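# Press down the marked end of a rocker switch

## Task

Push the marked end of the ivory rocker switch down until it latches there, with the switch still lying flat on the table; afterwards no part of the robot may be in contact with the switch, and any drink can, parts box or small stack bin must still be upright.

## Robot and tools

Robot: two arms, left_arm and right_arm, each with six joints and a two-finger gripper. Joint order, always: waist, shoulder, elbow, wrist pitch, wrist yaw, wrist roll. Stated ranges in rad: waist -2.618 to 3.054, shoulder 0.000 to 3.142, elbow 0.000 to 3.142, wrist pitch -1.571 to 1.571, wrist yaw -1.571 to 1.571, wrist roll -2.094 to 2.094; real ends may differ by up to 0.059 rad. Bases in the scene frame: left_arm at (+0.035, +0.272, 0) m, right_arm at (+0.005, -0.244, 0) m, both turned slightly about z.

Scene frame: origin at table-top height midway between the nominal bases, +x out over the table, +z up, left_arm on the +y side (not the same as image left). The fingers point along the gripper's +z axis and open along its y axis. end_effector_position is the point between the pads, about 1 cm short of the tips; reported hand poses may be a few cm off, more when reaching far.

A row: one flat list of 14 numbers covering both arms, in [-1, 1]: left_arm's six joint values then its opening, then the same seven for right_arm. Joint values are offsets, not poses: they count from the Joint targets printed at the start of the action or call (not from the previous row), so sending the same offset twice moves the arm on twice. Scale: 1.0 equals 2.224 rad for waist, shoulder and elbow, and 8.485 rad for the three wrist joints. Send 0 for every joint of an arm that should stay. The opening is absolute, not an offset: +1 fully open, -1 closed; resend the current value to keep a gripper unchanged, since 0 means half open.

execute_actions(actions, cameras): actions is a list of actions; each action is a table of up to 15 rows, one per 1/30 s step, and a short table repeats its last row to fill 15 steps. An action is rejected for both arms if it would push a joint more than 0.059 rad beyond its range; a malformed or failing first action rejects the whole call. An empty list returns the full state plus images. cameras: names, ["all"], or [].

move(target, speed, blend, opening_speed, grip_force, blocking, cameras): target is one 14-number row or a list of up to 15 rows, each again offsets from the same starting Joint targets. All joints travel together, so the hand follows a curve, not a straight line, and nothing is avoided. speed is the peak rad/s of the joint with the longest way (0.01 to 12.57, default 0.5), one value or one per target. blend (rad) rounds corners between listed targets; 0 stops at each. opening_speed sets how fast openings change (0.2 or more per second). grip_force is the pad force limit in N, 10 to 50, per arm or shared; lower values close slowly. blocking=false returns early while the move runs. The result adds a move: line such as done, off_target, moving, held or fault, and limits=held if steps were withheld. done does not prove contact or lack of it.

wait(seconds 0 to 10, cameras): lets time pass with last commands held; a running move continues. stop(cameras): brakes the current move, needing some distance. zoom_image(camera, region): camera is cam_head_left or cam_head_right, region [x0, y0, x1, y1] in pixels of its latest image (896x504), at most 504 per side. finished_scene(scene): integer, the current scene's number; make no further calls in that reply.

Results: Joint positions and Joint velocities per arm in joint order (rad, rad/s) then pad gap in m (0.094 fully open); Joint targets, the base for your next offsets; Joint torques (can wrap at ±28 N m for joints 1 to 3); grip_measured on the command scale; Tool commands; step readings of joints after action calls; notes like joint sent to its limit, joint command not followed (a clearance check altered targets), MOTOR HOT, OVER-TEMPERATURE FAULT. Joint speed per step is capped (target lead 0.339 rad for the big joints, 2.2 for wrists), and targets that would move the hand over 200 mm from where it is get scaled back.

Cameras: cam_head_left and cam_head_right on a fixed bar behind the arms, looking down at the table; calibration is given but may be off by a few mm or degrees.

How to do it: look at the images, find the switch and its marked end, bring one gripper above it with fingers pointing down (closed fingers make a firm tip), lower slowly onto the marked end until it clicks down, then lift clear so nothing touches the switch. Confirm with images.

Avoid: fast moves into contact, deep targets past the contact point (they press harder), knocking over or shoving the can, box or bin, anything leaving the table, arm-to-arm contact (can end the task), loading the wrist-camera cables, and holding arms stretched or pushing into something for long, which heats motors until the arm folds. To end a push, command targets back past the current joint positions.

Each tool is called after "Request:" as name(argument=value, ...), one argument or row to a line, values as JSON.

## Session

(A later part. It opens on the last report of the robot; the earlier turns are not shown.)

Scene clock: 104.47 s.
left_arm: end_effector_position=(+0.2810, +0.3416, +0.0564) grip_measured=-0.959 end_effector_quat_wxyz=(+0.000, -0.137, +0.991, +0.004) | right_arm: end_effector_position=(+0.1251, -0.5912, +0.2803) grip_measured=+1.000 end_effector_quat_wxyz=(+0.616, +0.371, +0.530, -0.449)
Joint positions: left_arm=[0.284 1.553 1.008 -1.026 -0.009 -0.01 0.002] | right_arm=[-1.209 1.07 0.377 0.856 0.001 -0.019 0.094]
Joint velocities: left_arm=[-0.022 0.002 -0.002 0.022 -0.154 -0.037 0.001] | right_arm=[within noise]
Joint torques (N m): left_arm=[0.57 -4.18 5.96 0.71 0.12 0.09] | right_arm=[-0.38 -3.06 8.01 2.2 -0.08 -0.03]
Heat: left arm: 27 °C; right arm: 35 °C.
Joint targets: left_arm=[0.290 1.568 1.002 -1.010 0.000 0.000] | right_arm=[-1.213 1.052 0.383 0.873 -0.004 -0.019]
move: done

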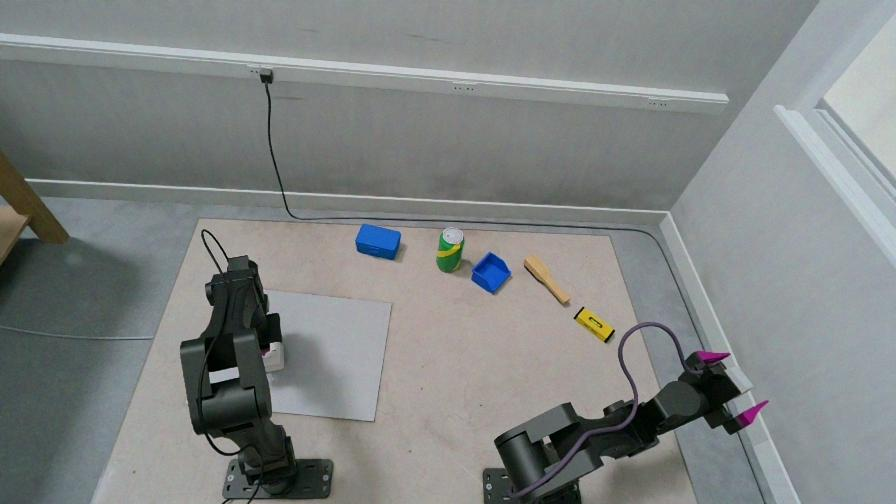

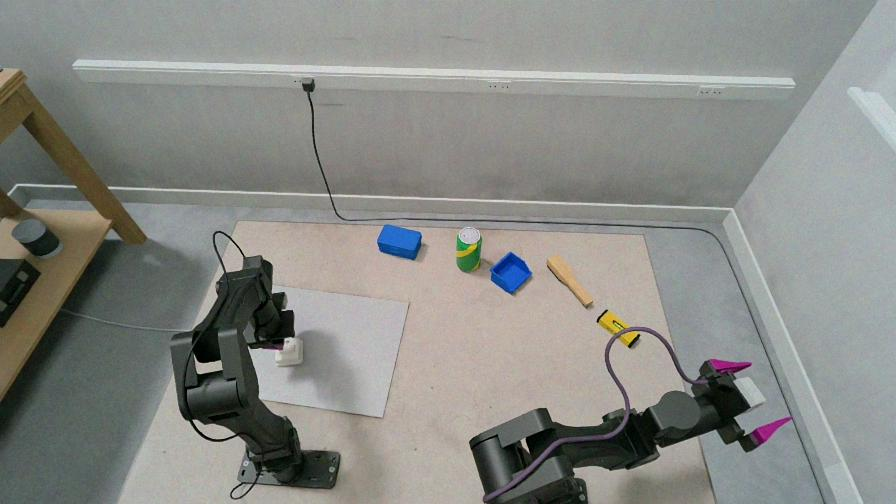

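Request:
move(
  target=[0.0018, 0.01124, 0, 0.00295, 0, 0, -0.96, 0, 0, 0, 0, 0, 0, 1],
  speed=0.05,
  cameras=["all"],
)

Request:
zoom_image(
  camera="cam_head_left",
  region=[220, 310, 310, 385],
)

Request:
zoom_image(
  camera="cam_head_right",
  region=[240, 305, 330, 380],
)

Scene clock: 107.30 s.
left_arm: end_effector_position=(+0.2853, +0.3438, +0.0505) grip_measured=-0.959 end_effector_quat_wxyz=(+0.000, -0.139, +0.990, +0.004) | right_arm: end_effector_position=(+0.1251, -0.5912, +0.2803) grip_measured=+1.000 end_effector_quat_wxyz=(+0.616, +0.371, +0.530, -0.449)
Joint positions: left_arm=[0.287 1.578 1.008 -1 -0.009 -0.01 0.002] | right_arm=[-1.209 1.07 0.377 0.856 0.001 -0.019 0.094]
Joint torques (N m): left_arm=[0.39 -4.29 5.93 0.68 0.11 0.07] | right_arm=[-0.38 -3.07 7.99 2.2 -0.08 -0.02]
Heat: left arm: 27 °C; right arm: 35 °C.
Joint targets: left_arm=[0.294 1.593 1.002 -0.985 0.000 0.000] | right_arm=[-1.213 1.052 0.383 0.873 -0.004 -0.019]
move: done

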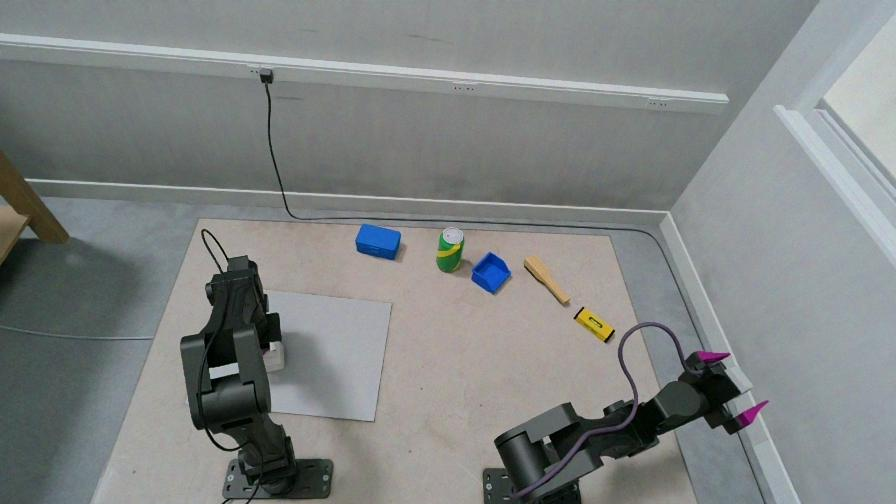

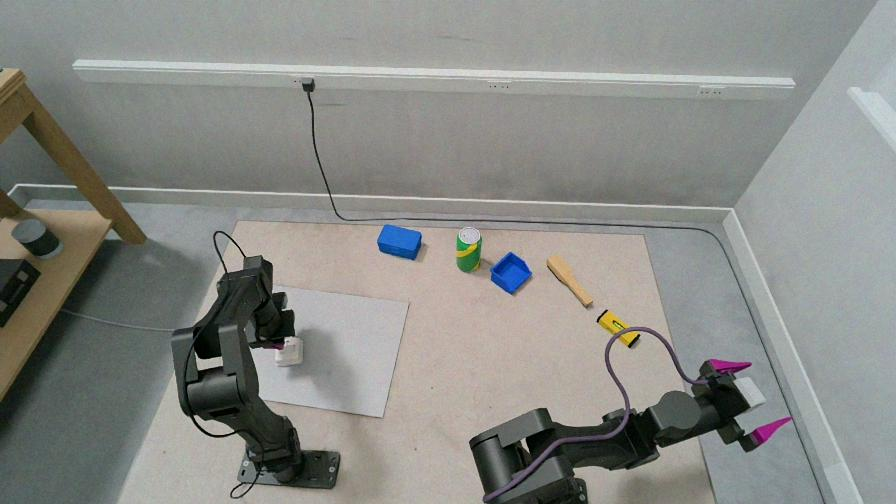

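Scaled by 5.600 from the camera's 896x504 image, which has a finer 1280x720 frame.

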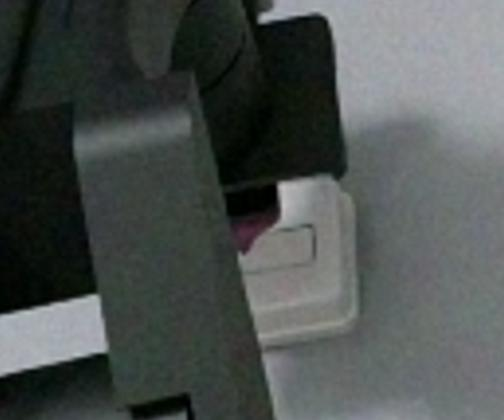

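Scaled by 5.600 from the camera's 896x504 image, which has a finer 1280x720 frame.

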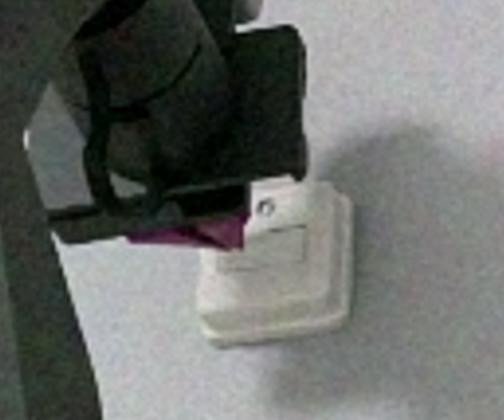

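Request:
move(
  target=[0.0019, 0.00926, -0.00197, 0.00295, 0, 0, -0.96, 0, 0, 0, 0, 0, 0, 1],
  speed=0.05,
  cameras=["all"],
)

Request:
zoom_image(
  camera="cam_head_left",
  region=[220, 310, 310, 385],
)

Request:
zoom_image(
  camera="cam_head_right",
  region=[240, 305, 330, 380],
)

Scene clock: 110.97 s.
left_arm: end_effector_position=(+0.2880, +0.3457, +0.0444) grip_measured=-0.959 end_effector_quat_wxyz=(+0.000, -0.141, +0.990, +0.004) | right_arm: end_effector_position=(+0.1251, -0.5912, +0.2803) grip_measured=+1.000 end_effector_quat_wxyz=(+0.616, +0.371, +0.530, -0.449)
Joint positions: left_arm=[0.292 1.598 1.003 -0.976 -0.009 -0.01 0.002] | right_arm=[-1.209 1.07 0.377 0.856 0.001 -0.019 0.094]
Joint torques (N m): left_arm=[0.51 -4.44 5.79 0.69 0.11 0.06] | right_arm=[-0.38 -3.06 8.01 2.21 -0.08 -0.02]
Heat: left arm: 27 °C; right arm: 35 °C.
Joint targets: left_arm=[0.298 1.614 0.997 -0.960 0.000 0.000] | right_arm=[-1.213 1.052 0.383 0.873 -0.004 -0.019]
move: done

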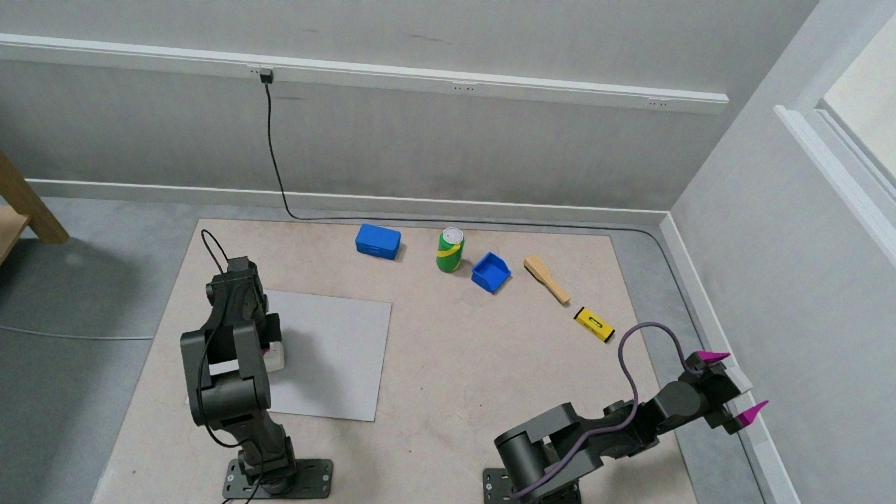

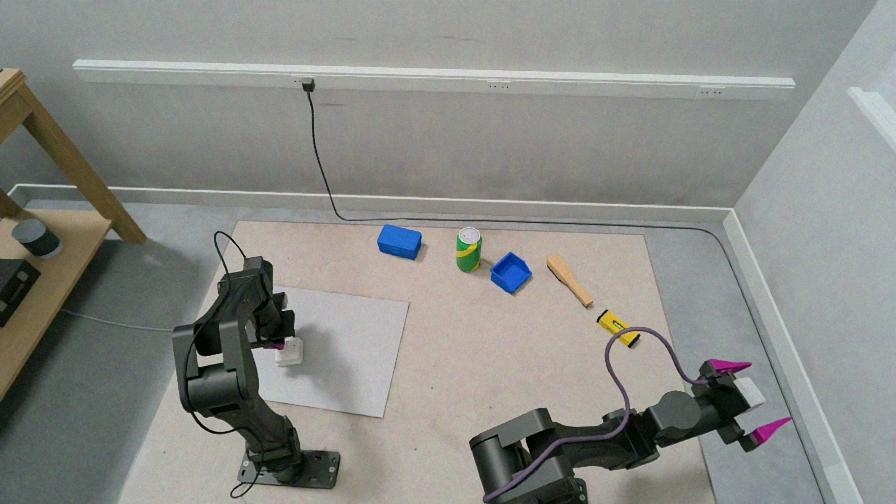

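Scaled by 5.600 from the camera's 896x504 image, which has a finer 1280x720 frame.

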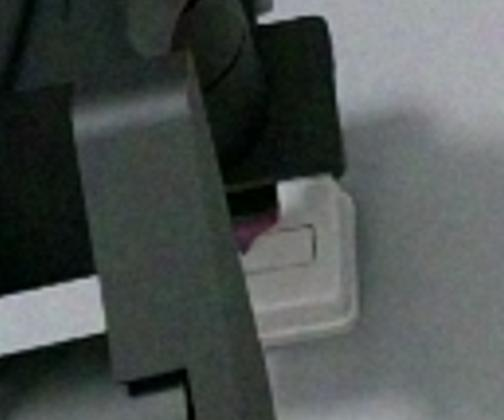

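Scaled by 5.600 from the camera's 896x504 image, which has a finer 1280x720 frame.

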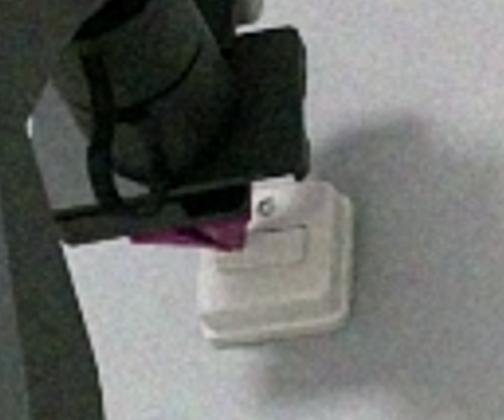

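Request:
move(
  target=[0.003, 0.0099, 0, 0.0026, 0, 0, -0.96, 0, 0, 0, 0, 0, 0, 1],
  speed=0.05,
  cameras=["all"],
)

Request:
zoom_image(
  camera="cam_head_left",
  region=[220, 310, 310, 385],
)

Request:
zoom_image(
  camera="cam_head_right",
  region=[240, 305, 330, 380],
)

Scene clock: 113.67 s.
left_arm: end_effector_position=(+0.2904, +0.3477, +0.0395) grip_measured=-0.959 end_effector_quat_wxyz=(-0.001, -0.145, +0.989, +0.002) | right_arm: end_effector_position=(+0.1251, -0.5912, +0.2803) grip_measured=+1.000 end_effector_quat_wxyz=(+0.616, +0.371, +0.530, -0.449)
Joint positions: left_arm=[0.299 1.618 1.003 -0.958 -0.005 -0.01 0.002] | right_arm=[-1.209 1.07 0.377 0.856 0.001 -0.019 0.094]
Joint torques (N m): left_arm=[0.39 -4.34 5.78 0.73 0.05 0.09] | right_arm=[-0.38 -3.06 7.99 2.21 -0.07 -0.03]
Heat: left arm: 27 °C; right arm: 35 °C.
Joint targets: left_arm=[0.305 1.636 0.997 -0.938 0.000 0.000] | right_arm=[-1.213 1.052 0.383 0.873 -0.004 -0.019]
move: done

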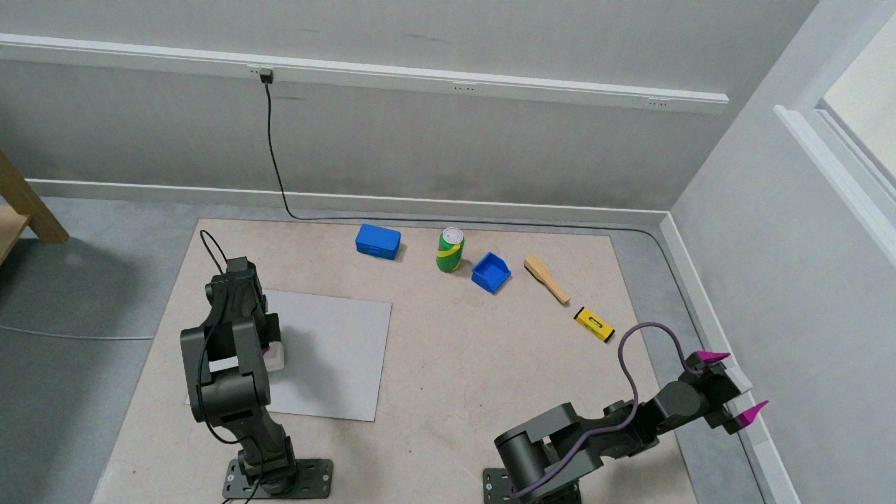

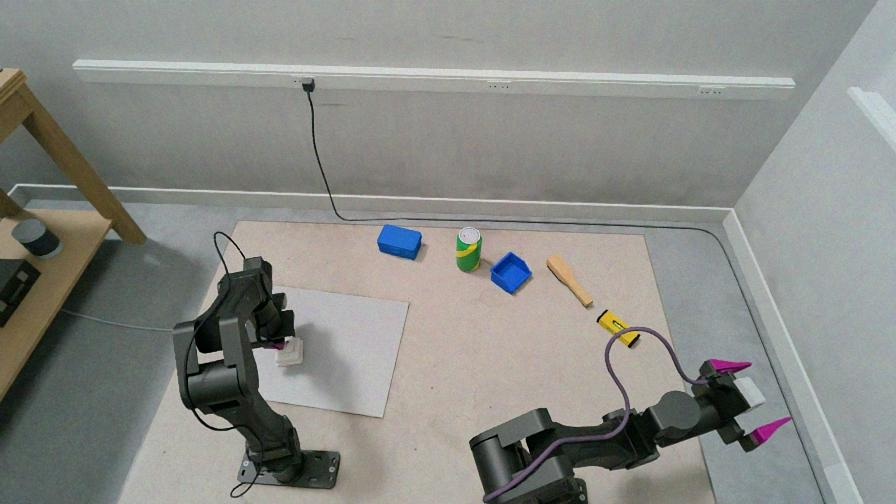

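Scaled by 5.600 from the camera's 896x504 image, which has a finer 1280x720 frame.

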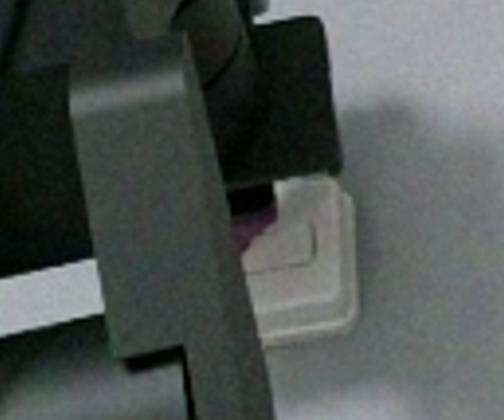

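Scaled by 5.600 from the camera's 896x504 image, which has a finer 1280x720 frame.

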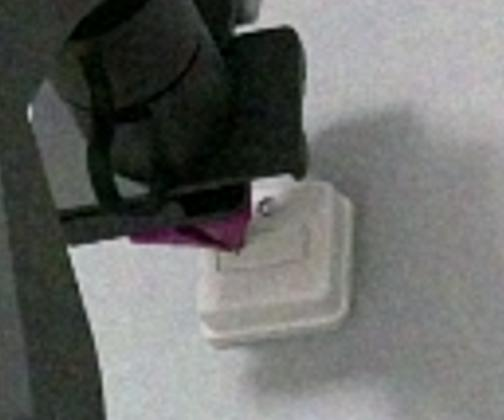

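Request:
move(
  target=[0, 0.0025, -0.0051, 0.00195, 0, 0, -0.96, 0, 0, 0, 0, 0, 0, 1],
  speed=0.05,
  cameras=["all"],
)

Request:
zoom_image(
  camera="cam_head_left",
  region=[220, 310, 310, 385],
)

Request:
zoom_image(
  camera="cam_head_right",
  region=[240, 305, 330, 380],
)

Scene clock: 116.63 s.
left_arm: end_effector_position=(+0.2911, +0.3479, +0.0371) grip_measured=-0.959 end_effector_quat_wxyz=(+0.000, -0.145, +0.989, +0.003) | right_arm: end_effector_position=(+0.1251, -0.5912, +0.2803) grip_measured=+1.000 end_effector_quat_wxyz=(+0.616, +0.371, +0.530, -0.449)
Joint positions: left_arm=[0.299 1.621 0.997 -0.945 -0.005 -0.01 0.002] | right_arm=[-1.209 1.07 0.377 0.856 0.001 -0.019 0.094]
Joint torques (N m): left_arm=[0.27 -4.22 5.24 0.79 0.07 0.09] | right_arm=[-0.38 -3.06 7.99 2.2 -0.07 -0.02]
Heat: left arm: 27 °C; right arm: 36 °C.
Joint targets: left_arm=[0.305 1.641 0.986 -0.922 0.000 0.000] | right_arm=[-1.213 1.052 0.383 0.873 -0.004 -0.019]
move: done

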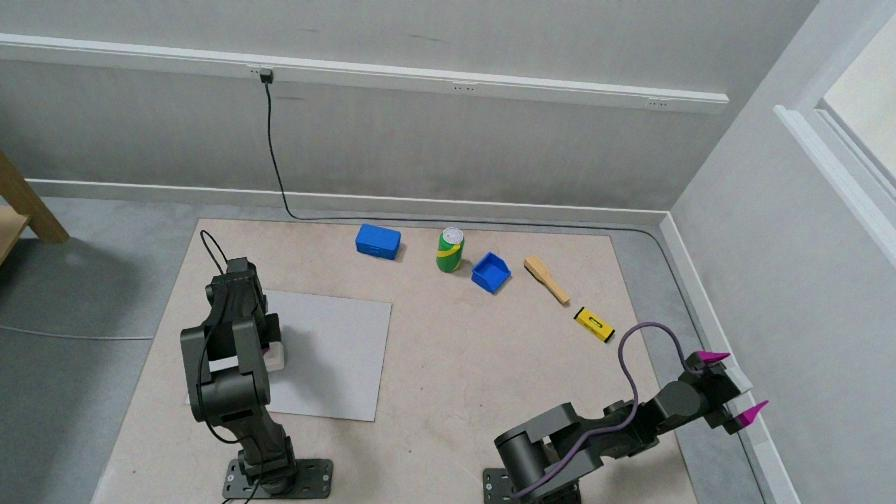

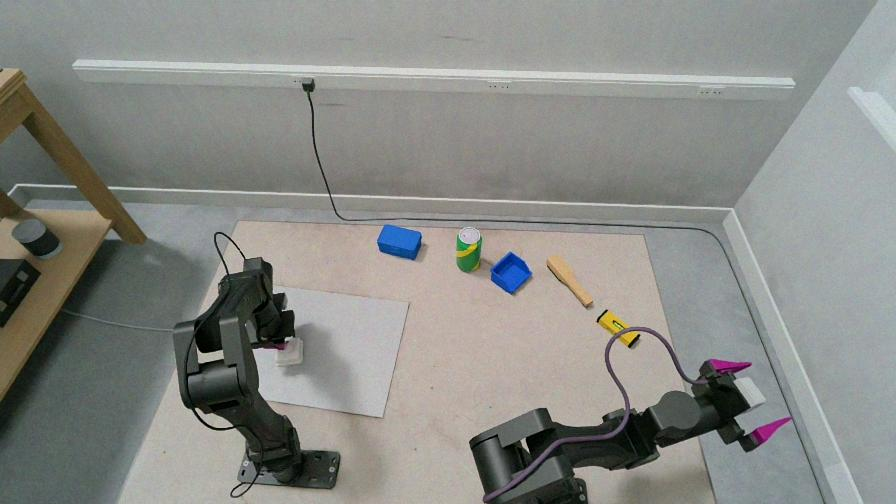

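Scaled by 5.600 from the camera's 896x504 image, which has a finer 1280x720 frame.

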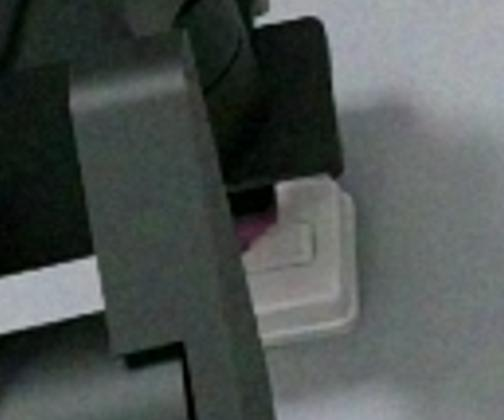

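Scaled by 5.600 from the camera's 896x504 image, which has a finer 1280x720 frame.

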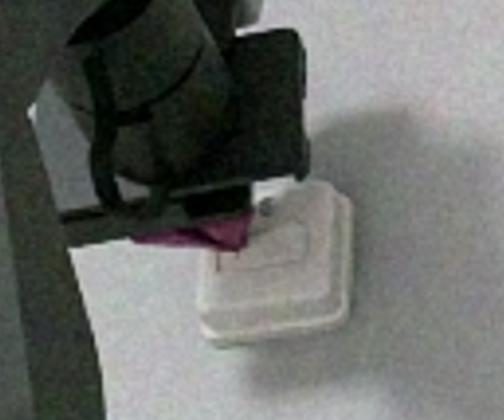

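Request:
move(
  target=[0, 0.00292, -0.00641, 0.00244, 0, 0, -0.96, 0, 0, 0, 0, 0, 0, 1],
  speed=0.05,
)

Request:
move(
  target=[0, 0.00292, -0.00641, 0.00244, 0, 0, -0.96, 0, 0, 0, 0, 0, 0, 1],
  speed=0.05,
  cameras=["all"],
)

Request:
zoom_image(
  camera="cam_head_left",
  region=[220, 310, 310, 385],
)

Request:
zoom_image(
  camera="cam_head_right",
  region=[240, 305, 330, 380],
)

Scene clock: 152.67 s.
left_arm: end_effector_position=(+0.2909, +0.3479, +0.0366) grip_measured=-0.959 end_effector_quat_wxyz=(+0.001, -0.145, +0.989, +0.003) | right_arm: end_effector_position=(+0.1251, -0.5912, +0.2803) grip_measured=+1.000 end_effector_quat_wxyz=(+0.616, +0.371, +0.530, -0.449)
Joint positions: left_arm=[0.299 1.621 0.994 -0.942 -0.005 -0.01 0.002] | right_arm=[-1.209 1.07 0.377 0.856 0.001 -0.019 0.094]
Joint torques (N m): left_arm=[0.51 -3.69 4.36 0.96 0.05 0.08] | right_arm=[-0.36 -3.07 7.99 2.2 -0.08 -0.03]
Heat: left arm: 27 °C; right arm: 37 °C.
Joint targets: left_arm=[0.305 1.648 0.971 -0.901 0.000 0.000] | right_arm=[-1.213 1.052 0.383 0.873 -0.004 -0.019]
move: off_target (left_arm); left_arm: the wrist pitch is farthest, 0.041 rad from its target

Scene clock: 153.37 s.
left_arm: end_effector_position=(+0.2908, +0.3479, +0.0361) grip_measured=-0.959 end_effector_quat_wxyz=(+0.001, -0.145, +0.989, +0.003) | right_arm: end_effector_position=(+0.1251, -0.5912, +0.2803) grip_measured=+1.000 end_effector_quat_wxyz=(+0.616, +0.371, +0.530, -0.449)
Joint positions: left_arm=[0.299 1.621 0.992 -0.939 -0.005 -0.01 0.002] | right_arm=[-1.209 1.07 0.377 0.856 0.001 -0.019 0.094]
Joint torques (N m): left_arm=[0.4 -3.12 3.21 1.13 0.07 0.07] | right_arm=[-0.36 -3.06 7.99 2.2 -0.07 -0.02]
Heat: left arm: 27 °C; right arm: 37 °C.
Joint targets: left_arm=[0.305 1.654 0.957 -0.880 0.000 0.000] | right_arm=[-1.213 1.052 0.383 0.873 -0.004 -0.019]
move: off_target (left_arm); left_arm: the wrist pitch is farthest, 0.059 rad from its target

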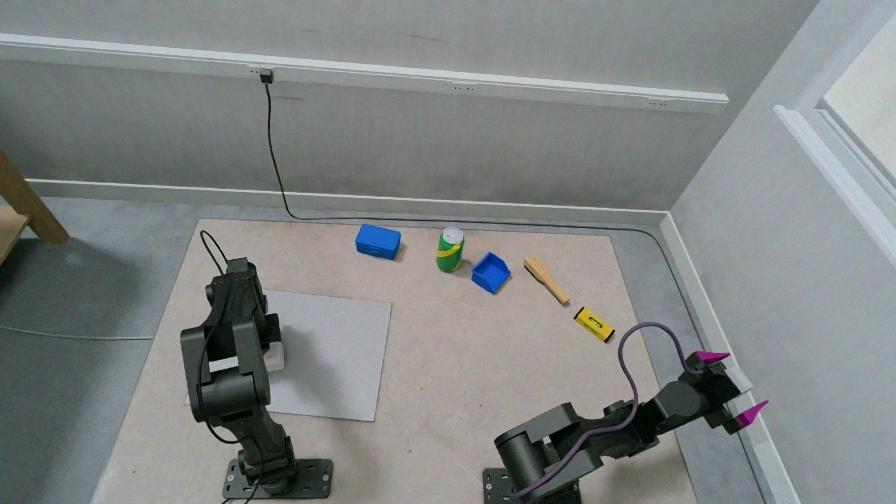

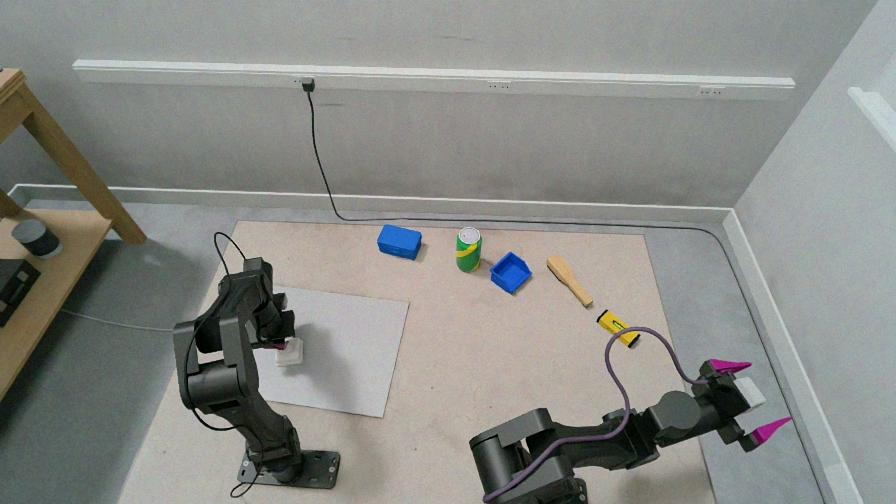

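Scaled by 5.600 from the camera's 896x504 image, which has a finer 1280x720 frame.

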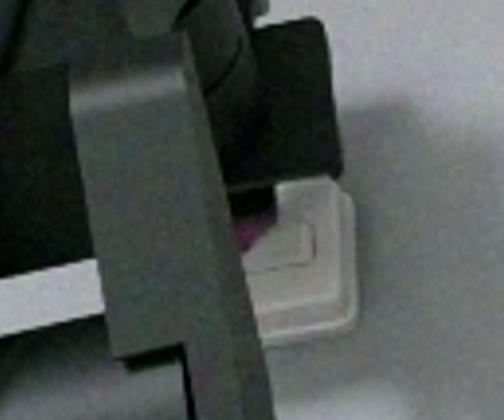

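Scaled by 5.600 from the camera's 896x504 image, which has a finer 1280x720 frame.

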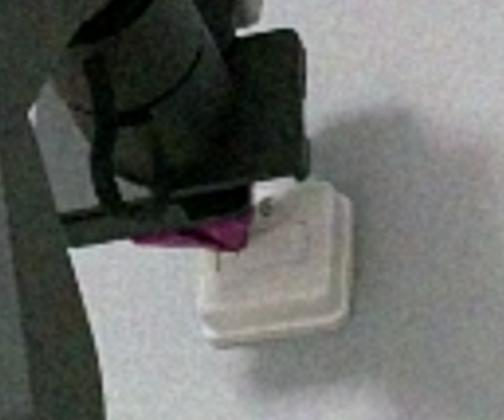

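Request:
move(
  target=[
    [0, -0.0198, 0.0522, -0.0177, 0, 0, -0.96, 0, 0, 0, 0, 0, 0, 1],
    [0.0081, -0.0198, 0.0522, -0.0177, 0, 0, -0.96, 0, 0, 0, 0, 0, 0, 1],
  ],
  speed=0.1,
  cameras=["all"],
)

Request:
zoom_image(
  camera="cam_head_left",
  region=[220, 310, 310, 385],
)

Request:
zoom_image(
  camera="cam_head_right",
  region=[240, 305, 330, 380],
)

Scene clock: 166.67 s.
left_arm: end_effector_position=(+0.2878, +0.3521, +0.0494) grip_measured=-0.959 end_effector_quat_wxyz=(-0.012, -0.154, +0.988, +0.001) | right_arm: end_effector_position=(+0.1251, -0.5912, +0.2803) grip_measured=+1.000 end_effector_quat_wxyz=(+0.616, +0.371, +0.530, -0.449)
Joint positions: left_arm=[0.317 1.621 1.048 -1.022 -0.005 -0.01 0.002] | right_arm=[-1.209 1.07 0.377 0.856 0.001 -0.019 0.094]
Joint torques (N m): left_arm=[0.42 -6.72 8.83 0.4 0.07 0.08] | right_arm=[-0.38 -3.06 7.99 2.2 -0.07 -0.02]
Heat: left arm: 27 °C; right arm: 37 °C.
Joint targets: left_arm=[0.323 1.610 1.073 -1.030 0.000 0.000] | right_arm=[-1.213 1.052 0.383 0.873 -0.004 -0.019]
move: done

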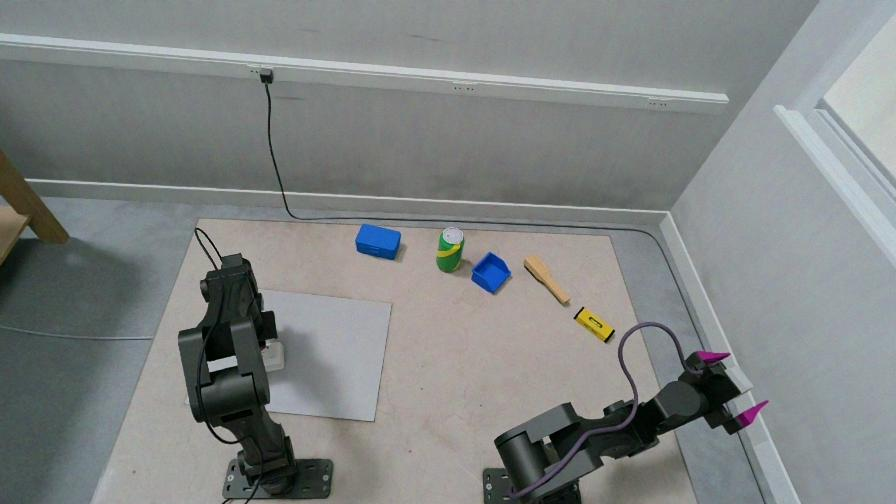

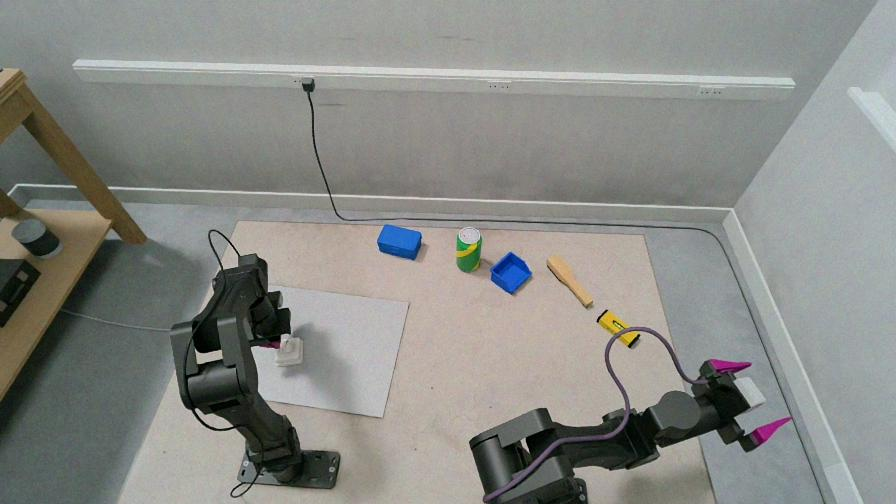

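Scaled by 5.600 from the camera's 896x504 image, which has a finer 1280x720 frame.

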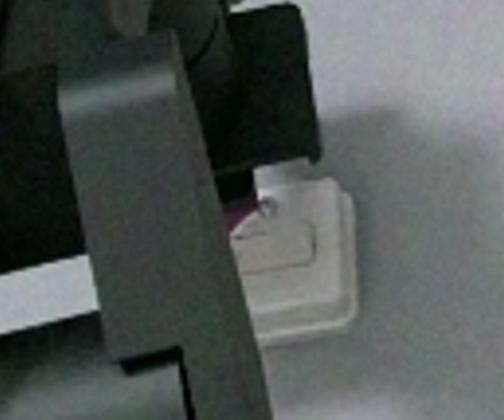

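Scaled by 5.600 from the camera's 896x504 image, which has a finer 1280x720 frame.

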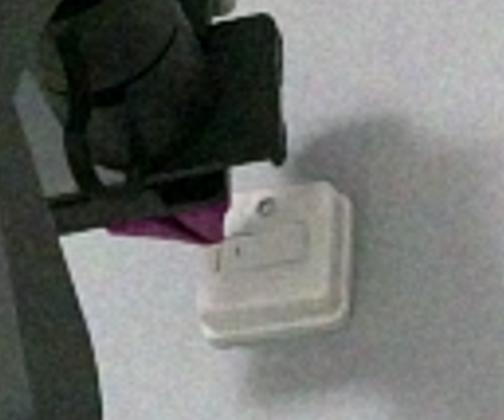

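Request:
zoom_image(
  camera="cam_head_right",
  region=[265, 325, 315, 375],
)

Request:
zoom_image(
  camera="cam_head_left",
  region=[245, 330, 295, 380],
)

Scaled by 10.080 from the camera's 896x504 image, which has a finer 1280x720 frame.

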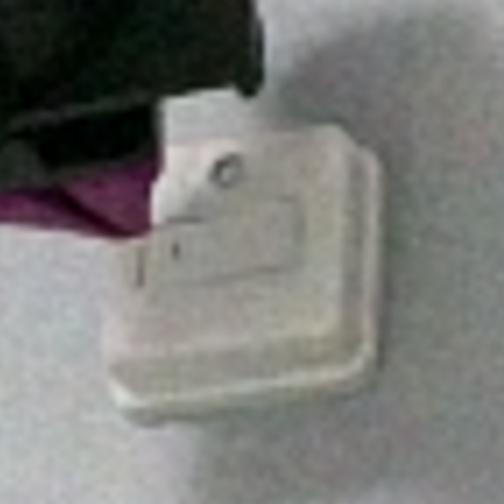

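Scaled by 10.080 from the camera's 896x504 image, which has a finer 1280x720 frame.

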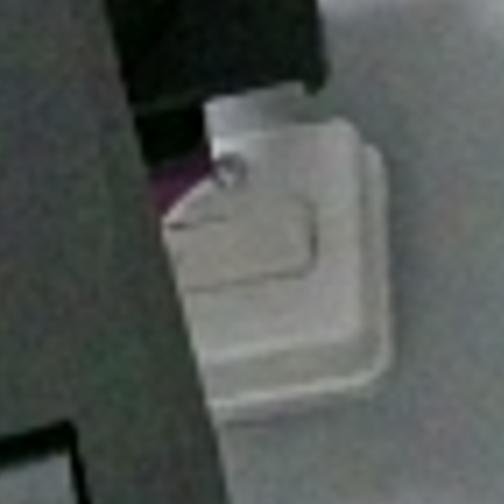

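Request:
move(
  target=[
    [0, -0.12, 0.1, 0.05, 0, 0, -0.96, 0, 0, 0, 0, 0, 0, 1],
    [0.45, -0.2, 0.1, 0.1, 0, 0, -0.96, 0, 0, 0, 0, 0, 0, 1],
  ],
  speed=0.8,
  blend=0.15,
  cameras=["all"],
)

Request:
zoom_image(
  camera="cam_head_right",
  region=[254, 320, 324, 380],
)

Request:
zoom_image(
  camera="cam_head_left",
  region=[234, 325, 304, 385],
)

Scene clock: 172.40 s.
left_arm: end_effector_position=(+0.1421, +0.6668, +0.4144) grip_measured=-0.959 end_effector_quat_wxyz=(+0.530, -0.456, +0.592, +0.401) | right_arm: end_effector_position=(+0.1251, -0.5912, +0.2803) grip_measured=+1.000 end_effector_quat_wxyz=(+0.616, +0.371, +0.530, -0.449)
Joint positions: left_arm=[1.32 1.187 1.272 -0.203 -0.002 -0.009 0.002] | right_arm=[-1.209 1.07 0.377 0.856 0.001 -0.019 0.094]
Joint torques (N m): left_arm=[0.29 -5.09 10.18 2.43 0.02 0.05] | right_arm=[-0.38 -3.06 7.99 2.2 -0.07 -0.03]
Heat: left arm: 27 °C; right arm: 37 °C.
Joint targets: left_arm=[1.324 1.165 1.296 -0.182 0.000 0.000] | right_arm=[-1.213 1.052 0.383 0.873 -0.004 -0.019]
move: done

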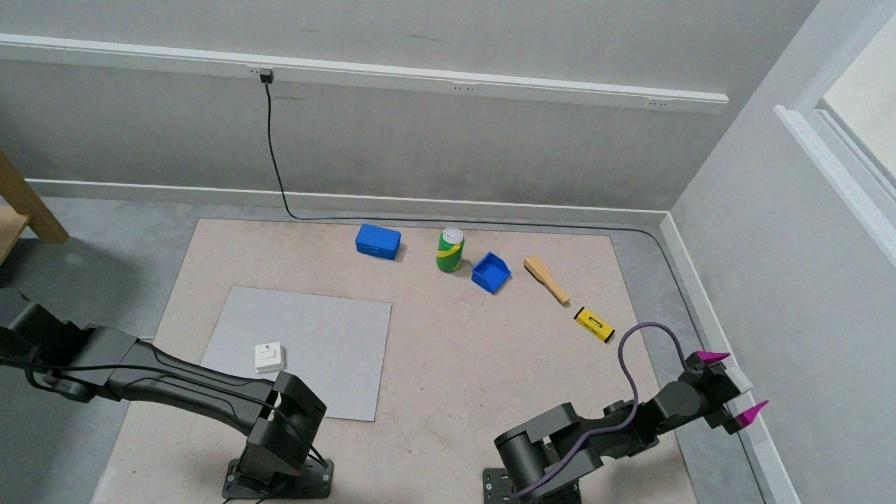

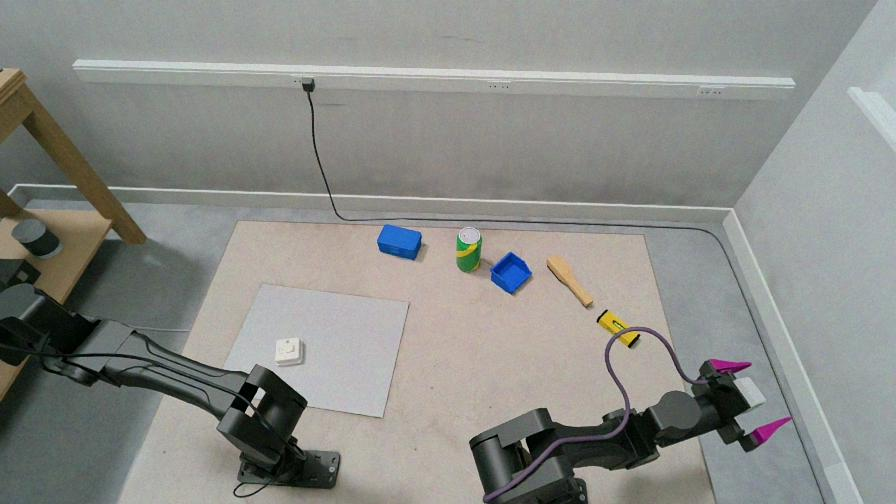

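Scaled by 7.200 from the camera's 896x504 image, which has a finer 1280x720 frame.

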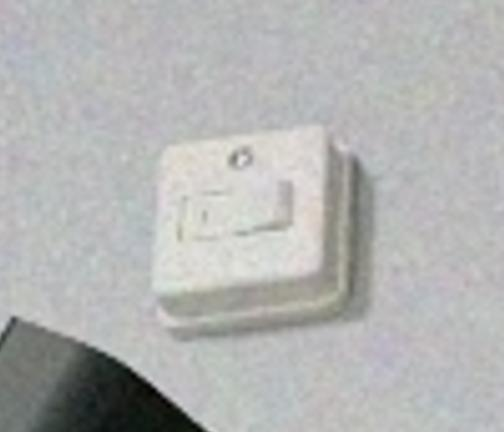

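Scaled by 7.200 from the camera's 896x504 image, which has a finer 1280x720 frame.

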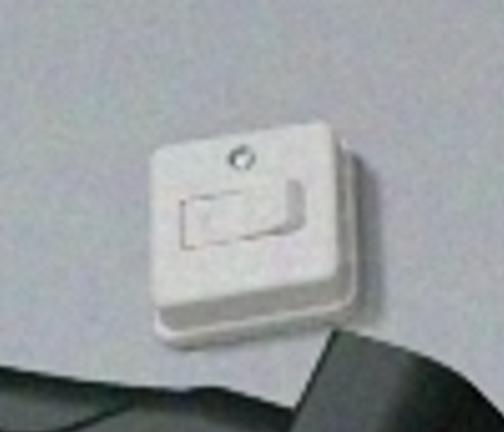

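Request:
move(
  target=[
    [0, 0, 0, 0, 0, 0, -0.96, 0.6976, 0, 0, 0, 0, 0, -0.96],
    [0, 0, 0, 0, 0, 0, -0.96, 0.6976, 0.3135, 0.3832, -0.2274, 0.0005, 0.0022, -0.96],
  ],
  speed=1.0,
  blend=0.3,
  cameras=["all"],
)

Request:
zoom_image(
  camera="cam_head_left",
  region=[400, 290, 520, 390],
)

Request:
zoom_image(
  camera="cam_head_right",
  region=[400, 290, 520, 390],
)

Scene clock: 187.77 s.
left_arm: end_effector_position=(+0.1421, +0.6668, +0.4146) grip_measured=-0.959 end_effector_quat_wxyz=(+0.530, -0.456, +0.592, +0.401) | right_arm: end_effector_position=(+0.2926, -0.1538, +0.0562) grip_measured=-0.957 end_effector_quat_wxyz=(-0.003, -0.155, +0.988, -0.004)
Joint positions: left_arm=[1.32 1.187 1.272 -0.202 -0.002 -0.009 0.002] | right_arm=[0.334 1.732 1.2 -1.047 0.006 -0.006 0.002]
Joint torques (N m): left_arm=[0.35 -5.12 10.3 2.41 0.05 0.04] | right_arm=[0.43 -5.16 9.31 0.28 -0.07 0.04]
Heat: left arm: 30 °C; right arm: 37 °C.
Joint targets: left_arm=[1.324 1.165 1.296 -0.182 0.000 0.000] | right_arm=[0.338 1.749 1.235 -1.056 0.000 0.000]
move: done

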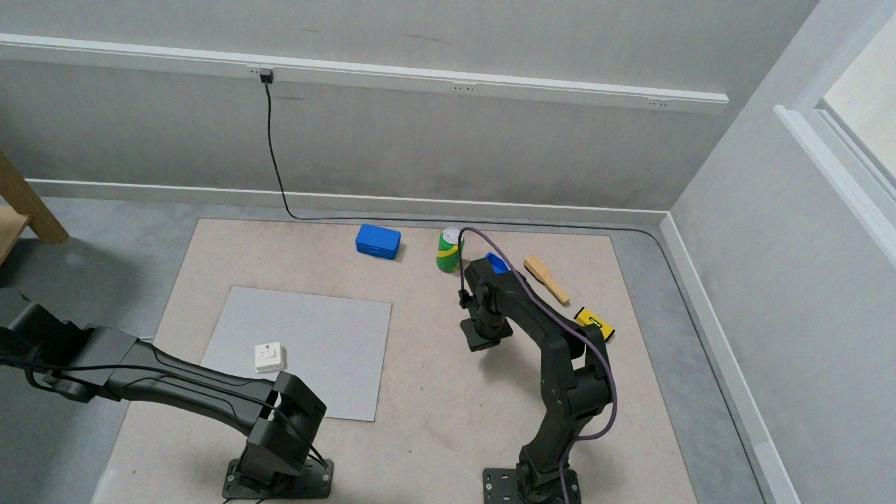

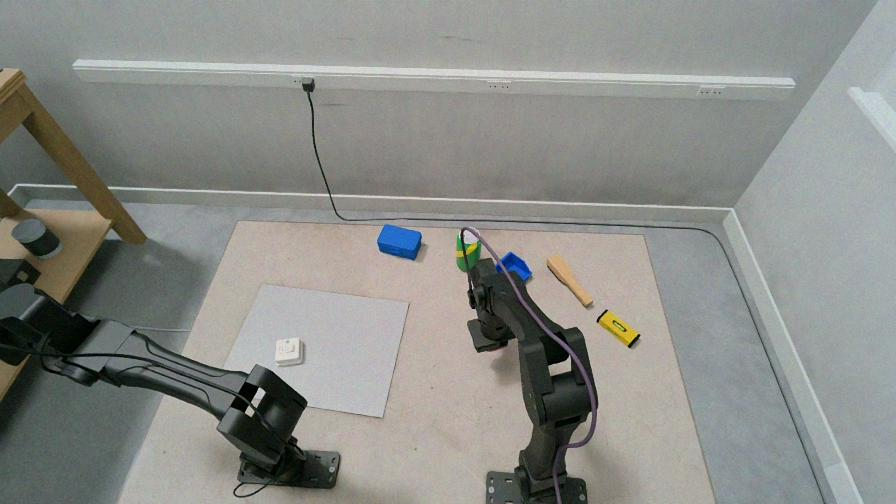

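Scaled by 4.200 from the camera's 896x504 image, which has a finer 1280x720 frame.

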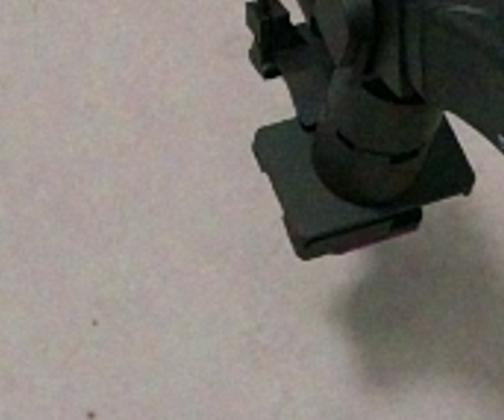

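Scaled by 4.200 from the camera's 896x504 image, which has a finer 1280x720 frame.

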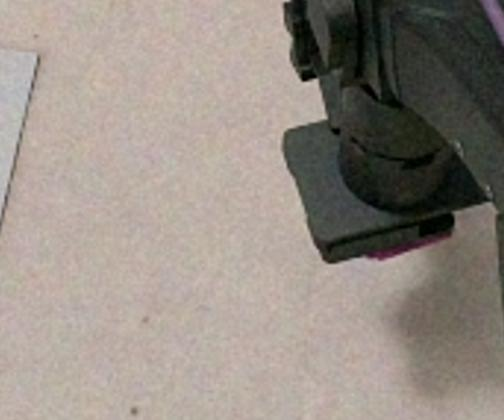

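Request:
move(
  target=[0, 0, 0, 0, 0, 0, -0.96, 0, 0.1577, 0.1783, -0.0467, 0, 0, -0.96],
  speed=0.5,
  cameras=["all"],
)

Request:
zoom_image(
  camera="cam_head_left",
  region=[400, 290, 520, 390],
)

Request:
zoom_image(
  camera="cam_head_right",
  region=[420, 290, 540, 390],
)

Scene clock: 192.70 s.
left_arm: end_effector_position=(+0.1421, +0.6668, +0.4146) grip_measured=-0.959 end_effector_quat_wxyz=(+0.530, -0.456, +0.592, +0.401) | right_arm: end_effector_position=(+0.2971, -0.1524, +0.0538) grip_measured=-0.957 end_effector_quat_wxyz=(-0.173, -0.153, +0.973, -0.029)
Joint positions: left_arm=[1.32 1.187 1.272 -0.202 -0.002 -0.009 0.002] | right_arm=[0.334 2.079 1.597 -1.442 0.006 -0.006 0.002]
Joint torques (N m): left_arm=[0.18 -5.09 10.32 2.39 0.05 0.06] | right_arm=[0.44 -7.28 8.7 -0.46 -0.07 0.04]
Heat: left arm: 30 °C; right arm: 37 °C.
Joint targets: left_arm=[1.324 1.165 1.296 -0.182 0.000 0.000] | right_arm=[0.338 2.100 1.632 -1.452 0.000 0.000]
move: done

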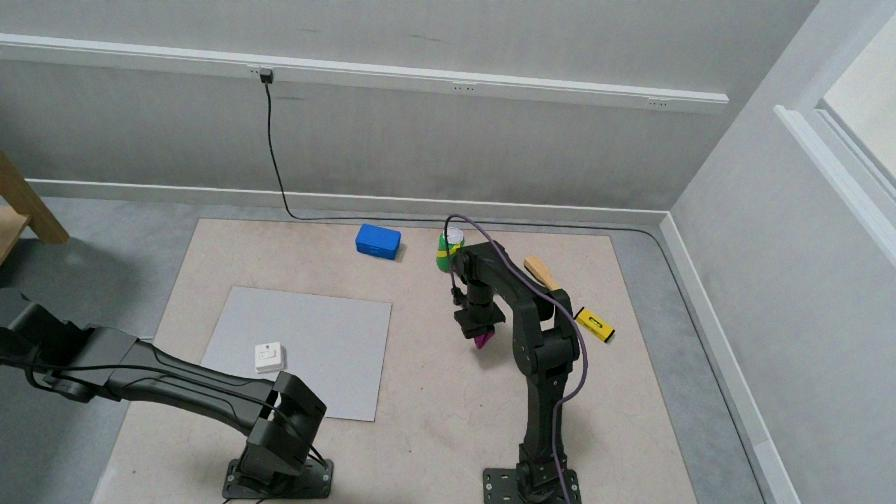

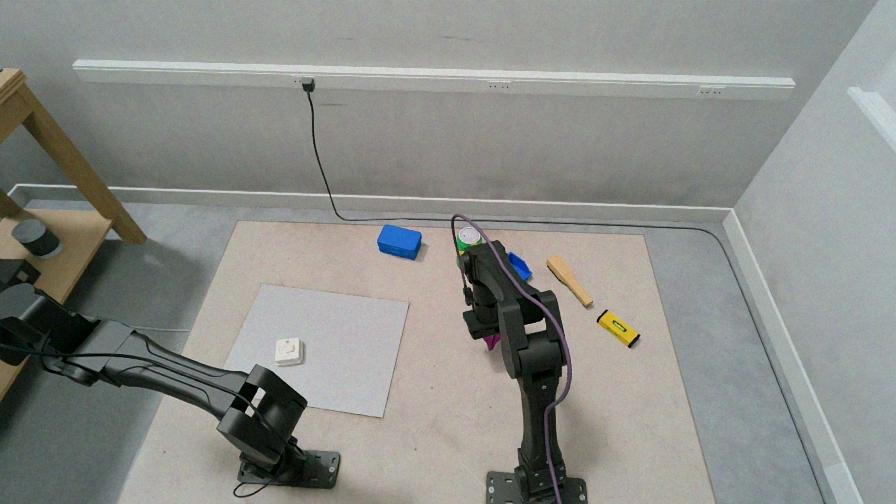

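Scaled by 4.200 from the camera's 896x504 image, which has a finer 1280x720 frame.

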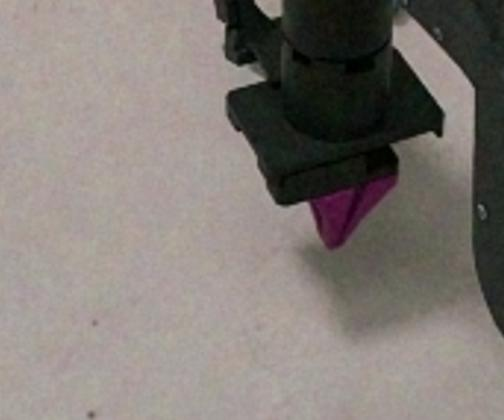

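Scaled by 4.200 from the camera's 896x504 image, which has a finer 1280x720 frame.

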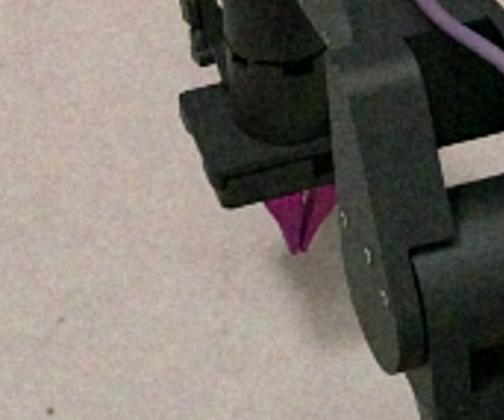

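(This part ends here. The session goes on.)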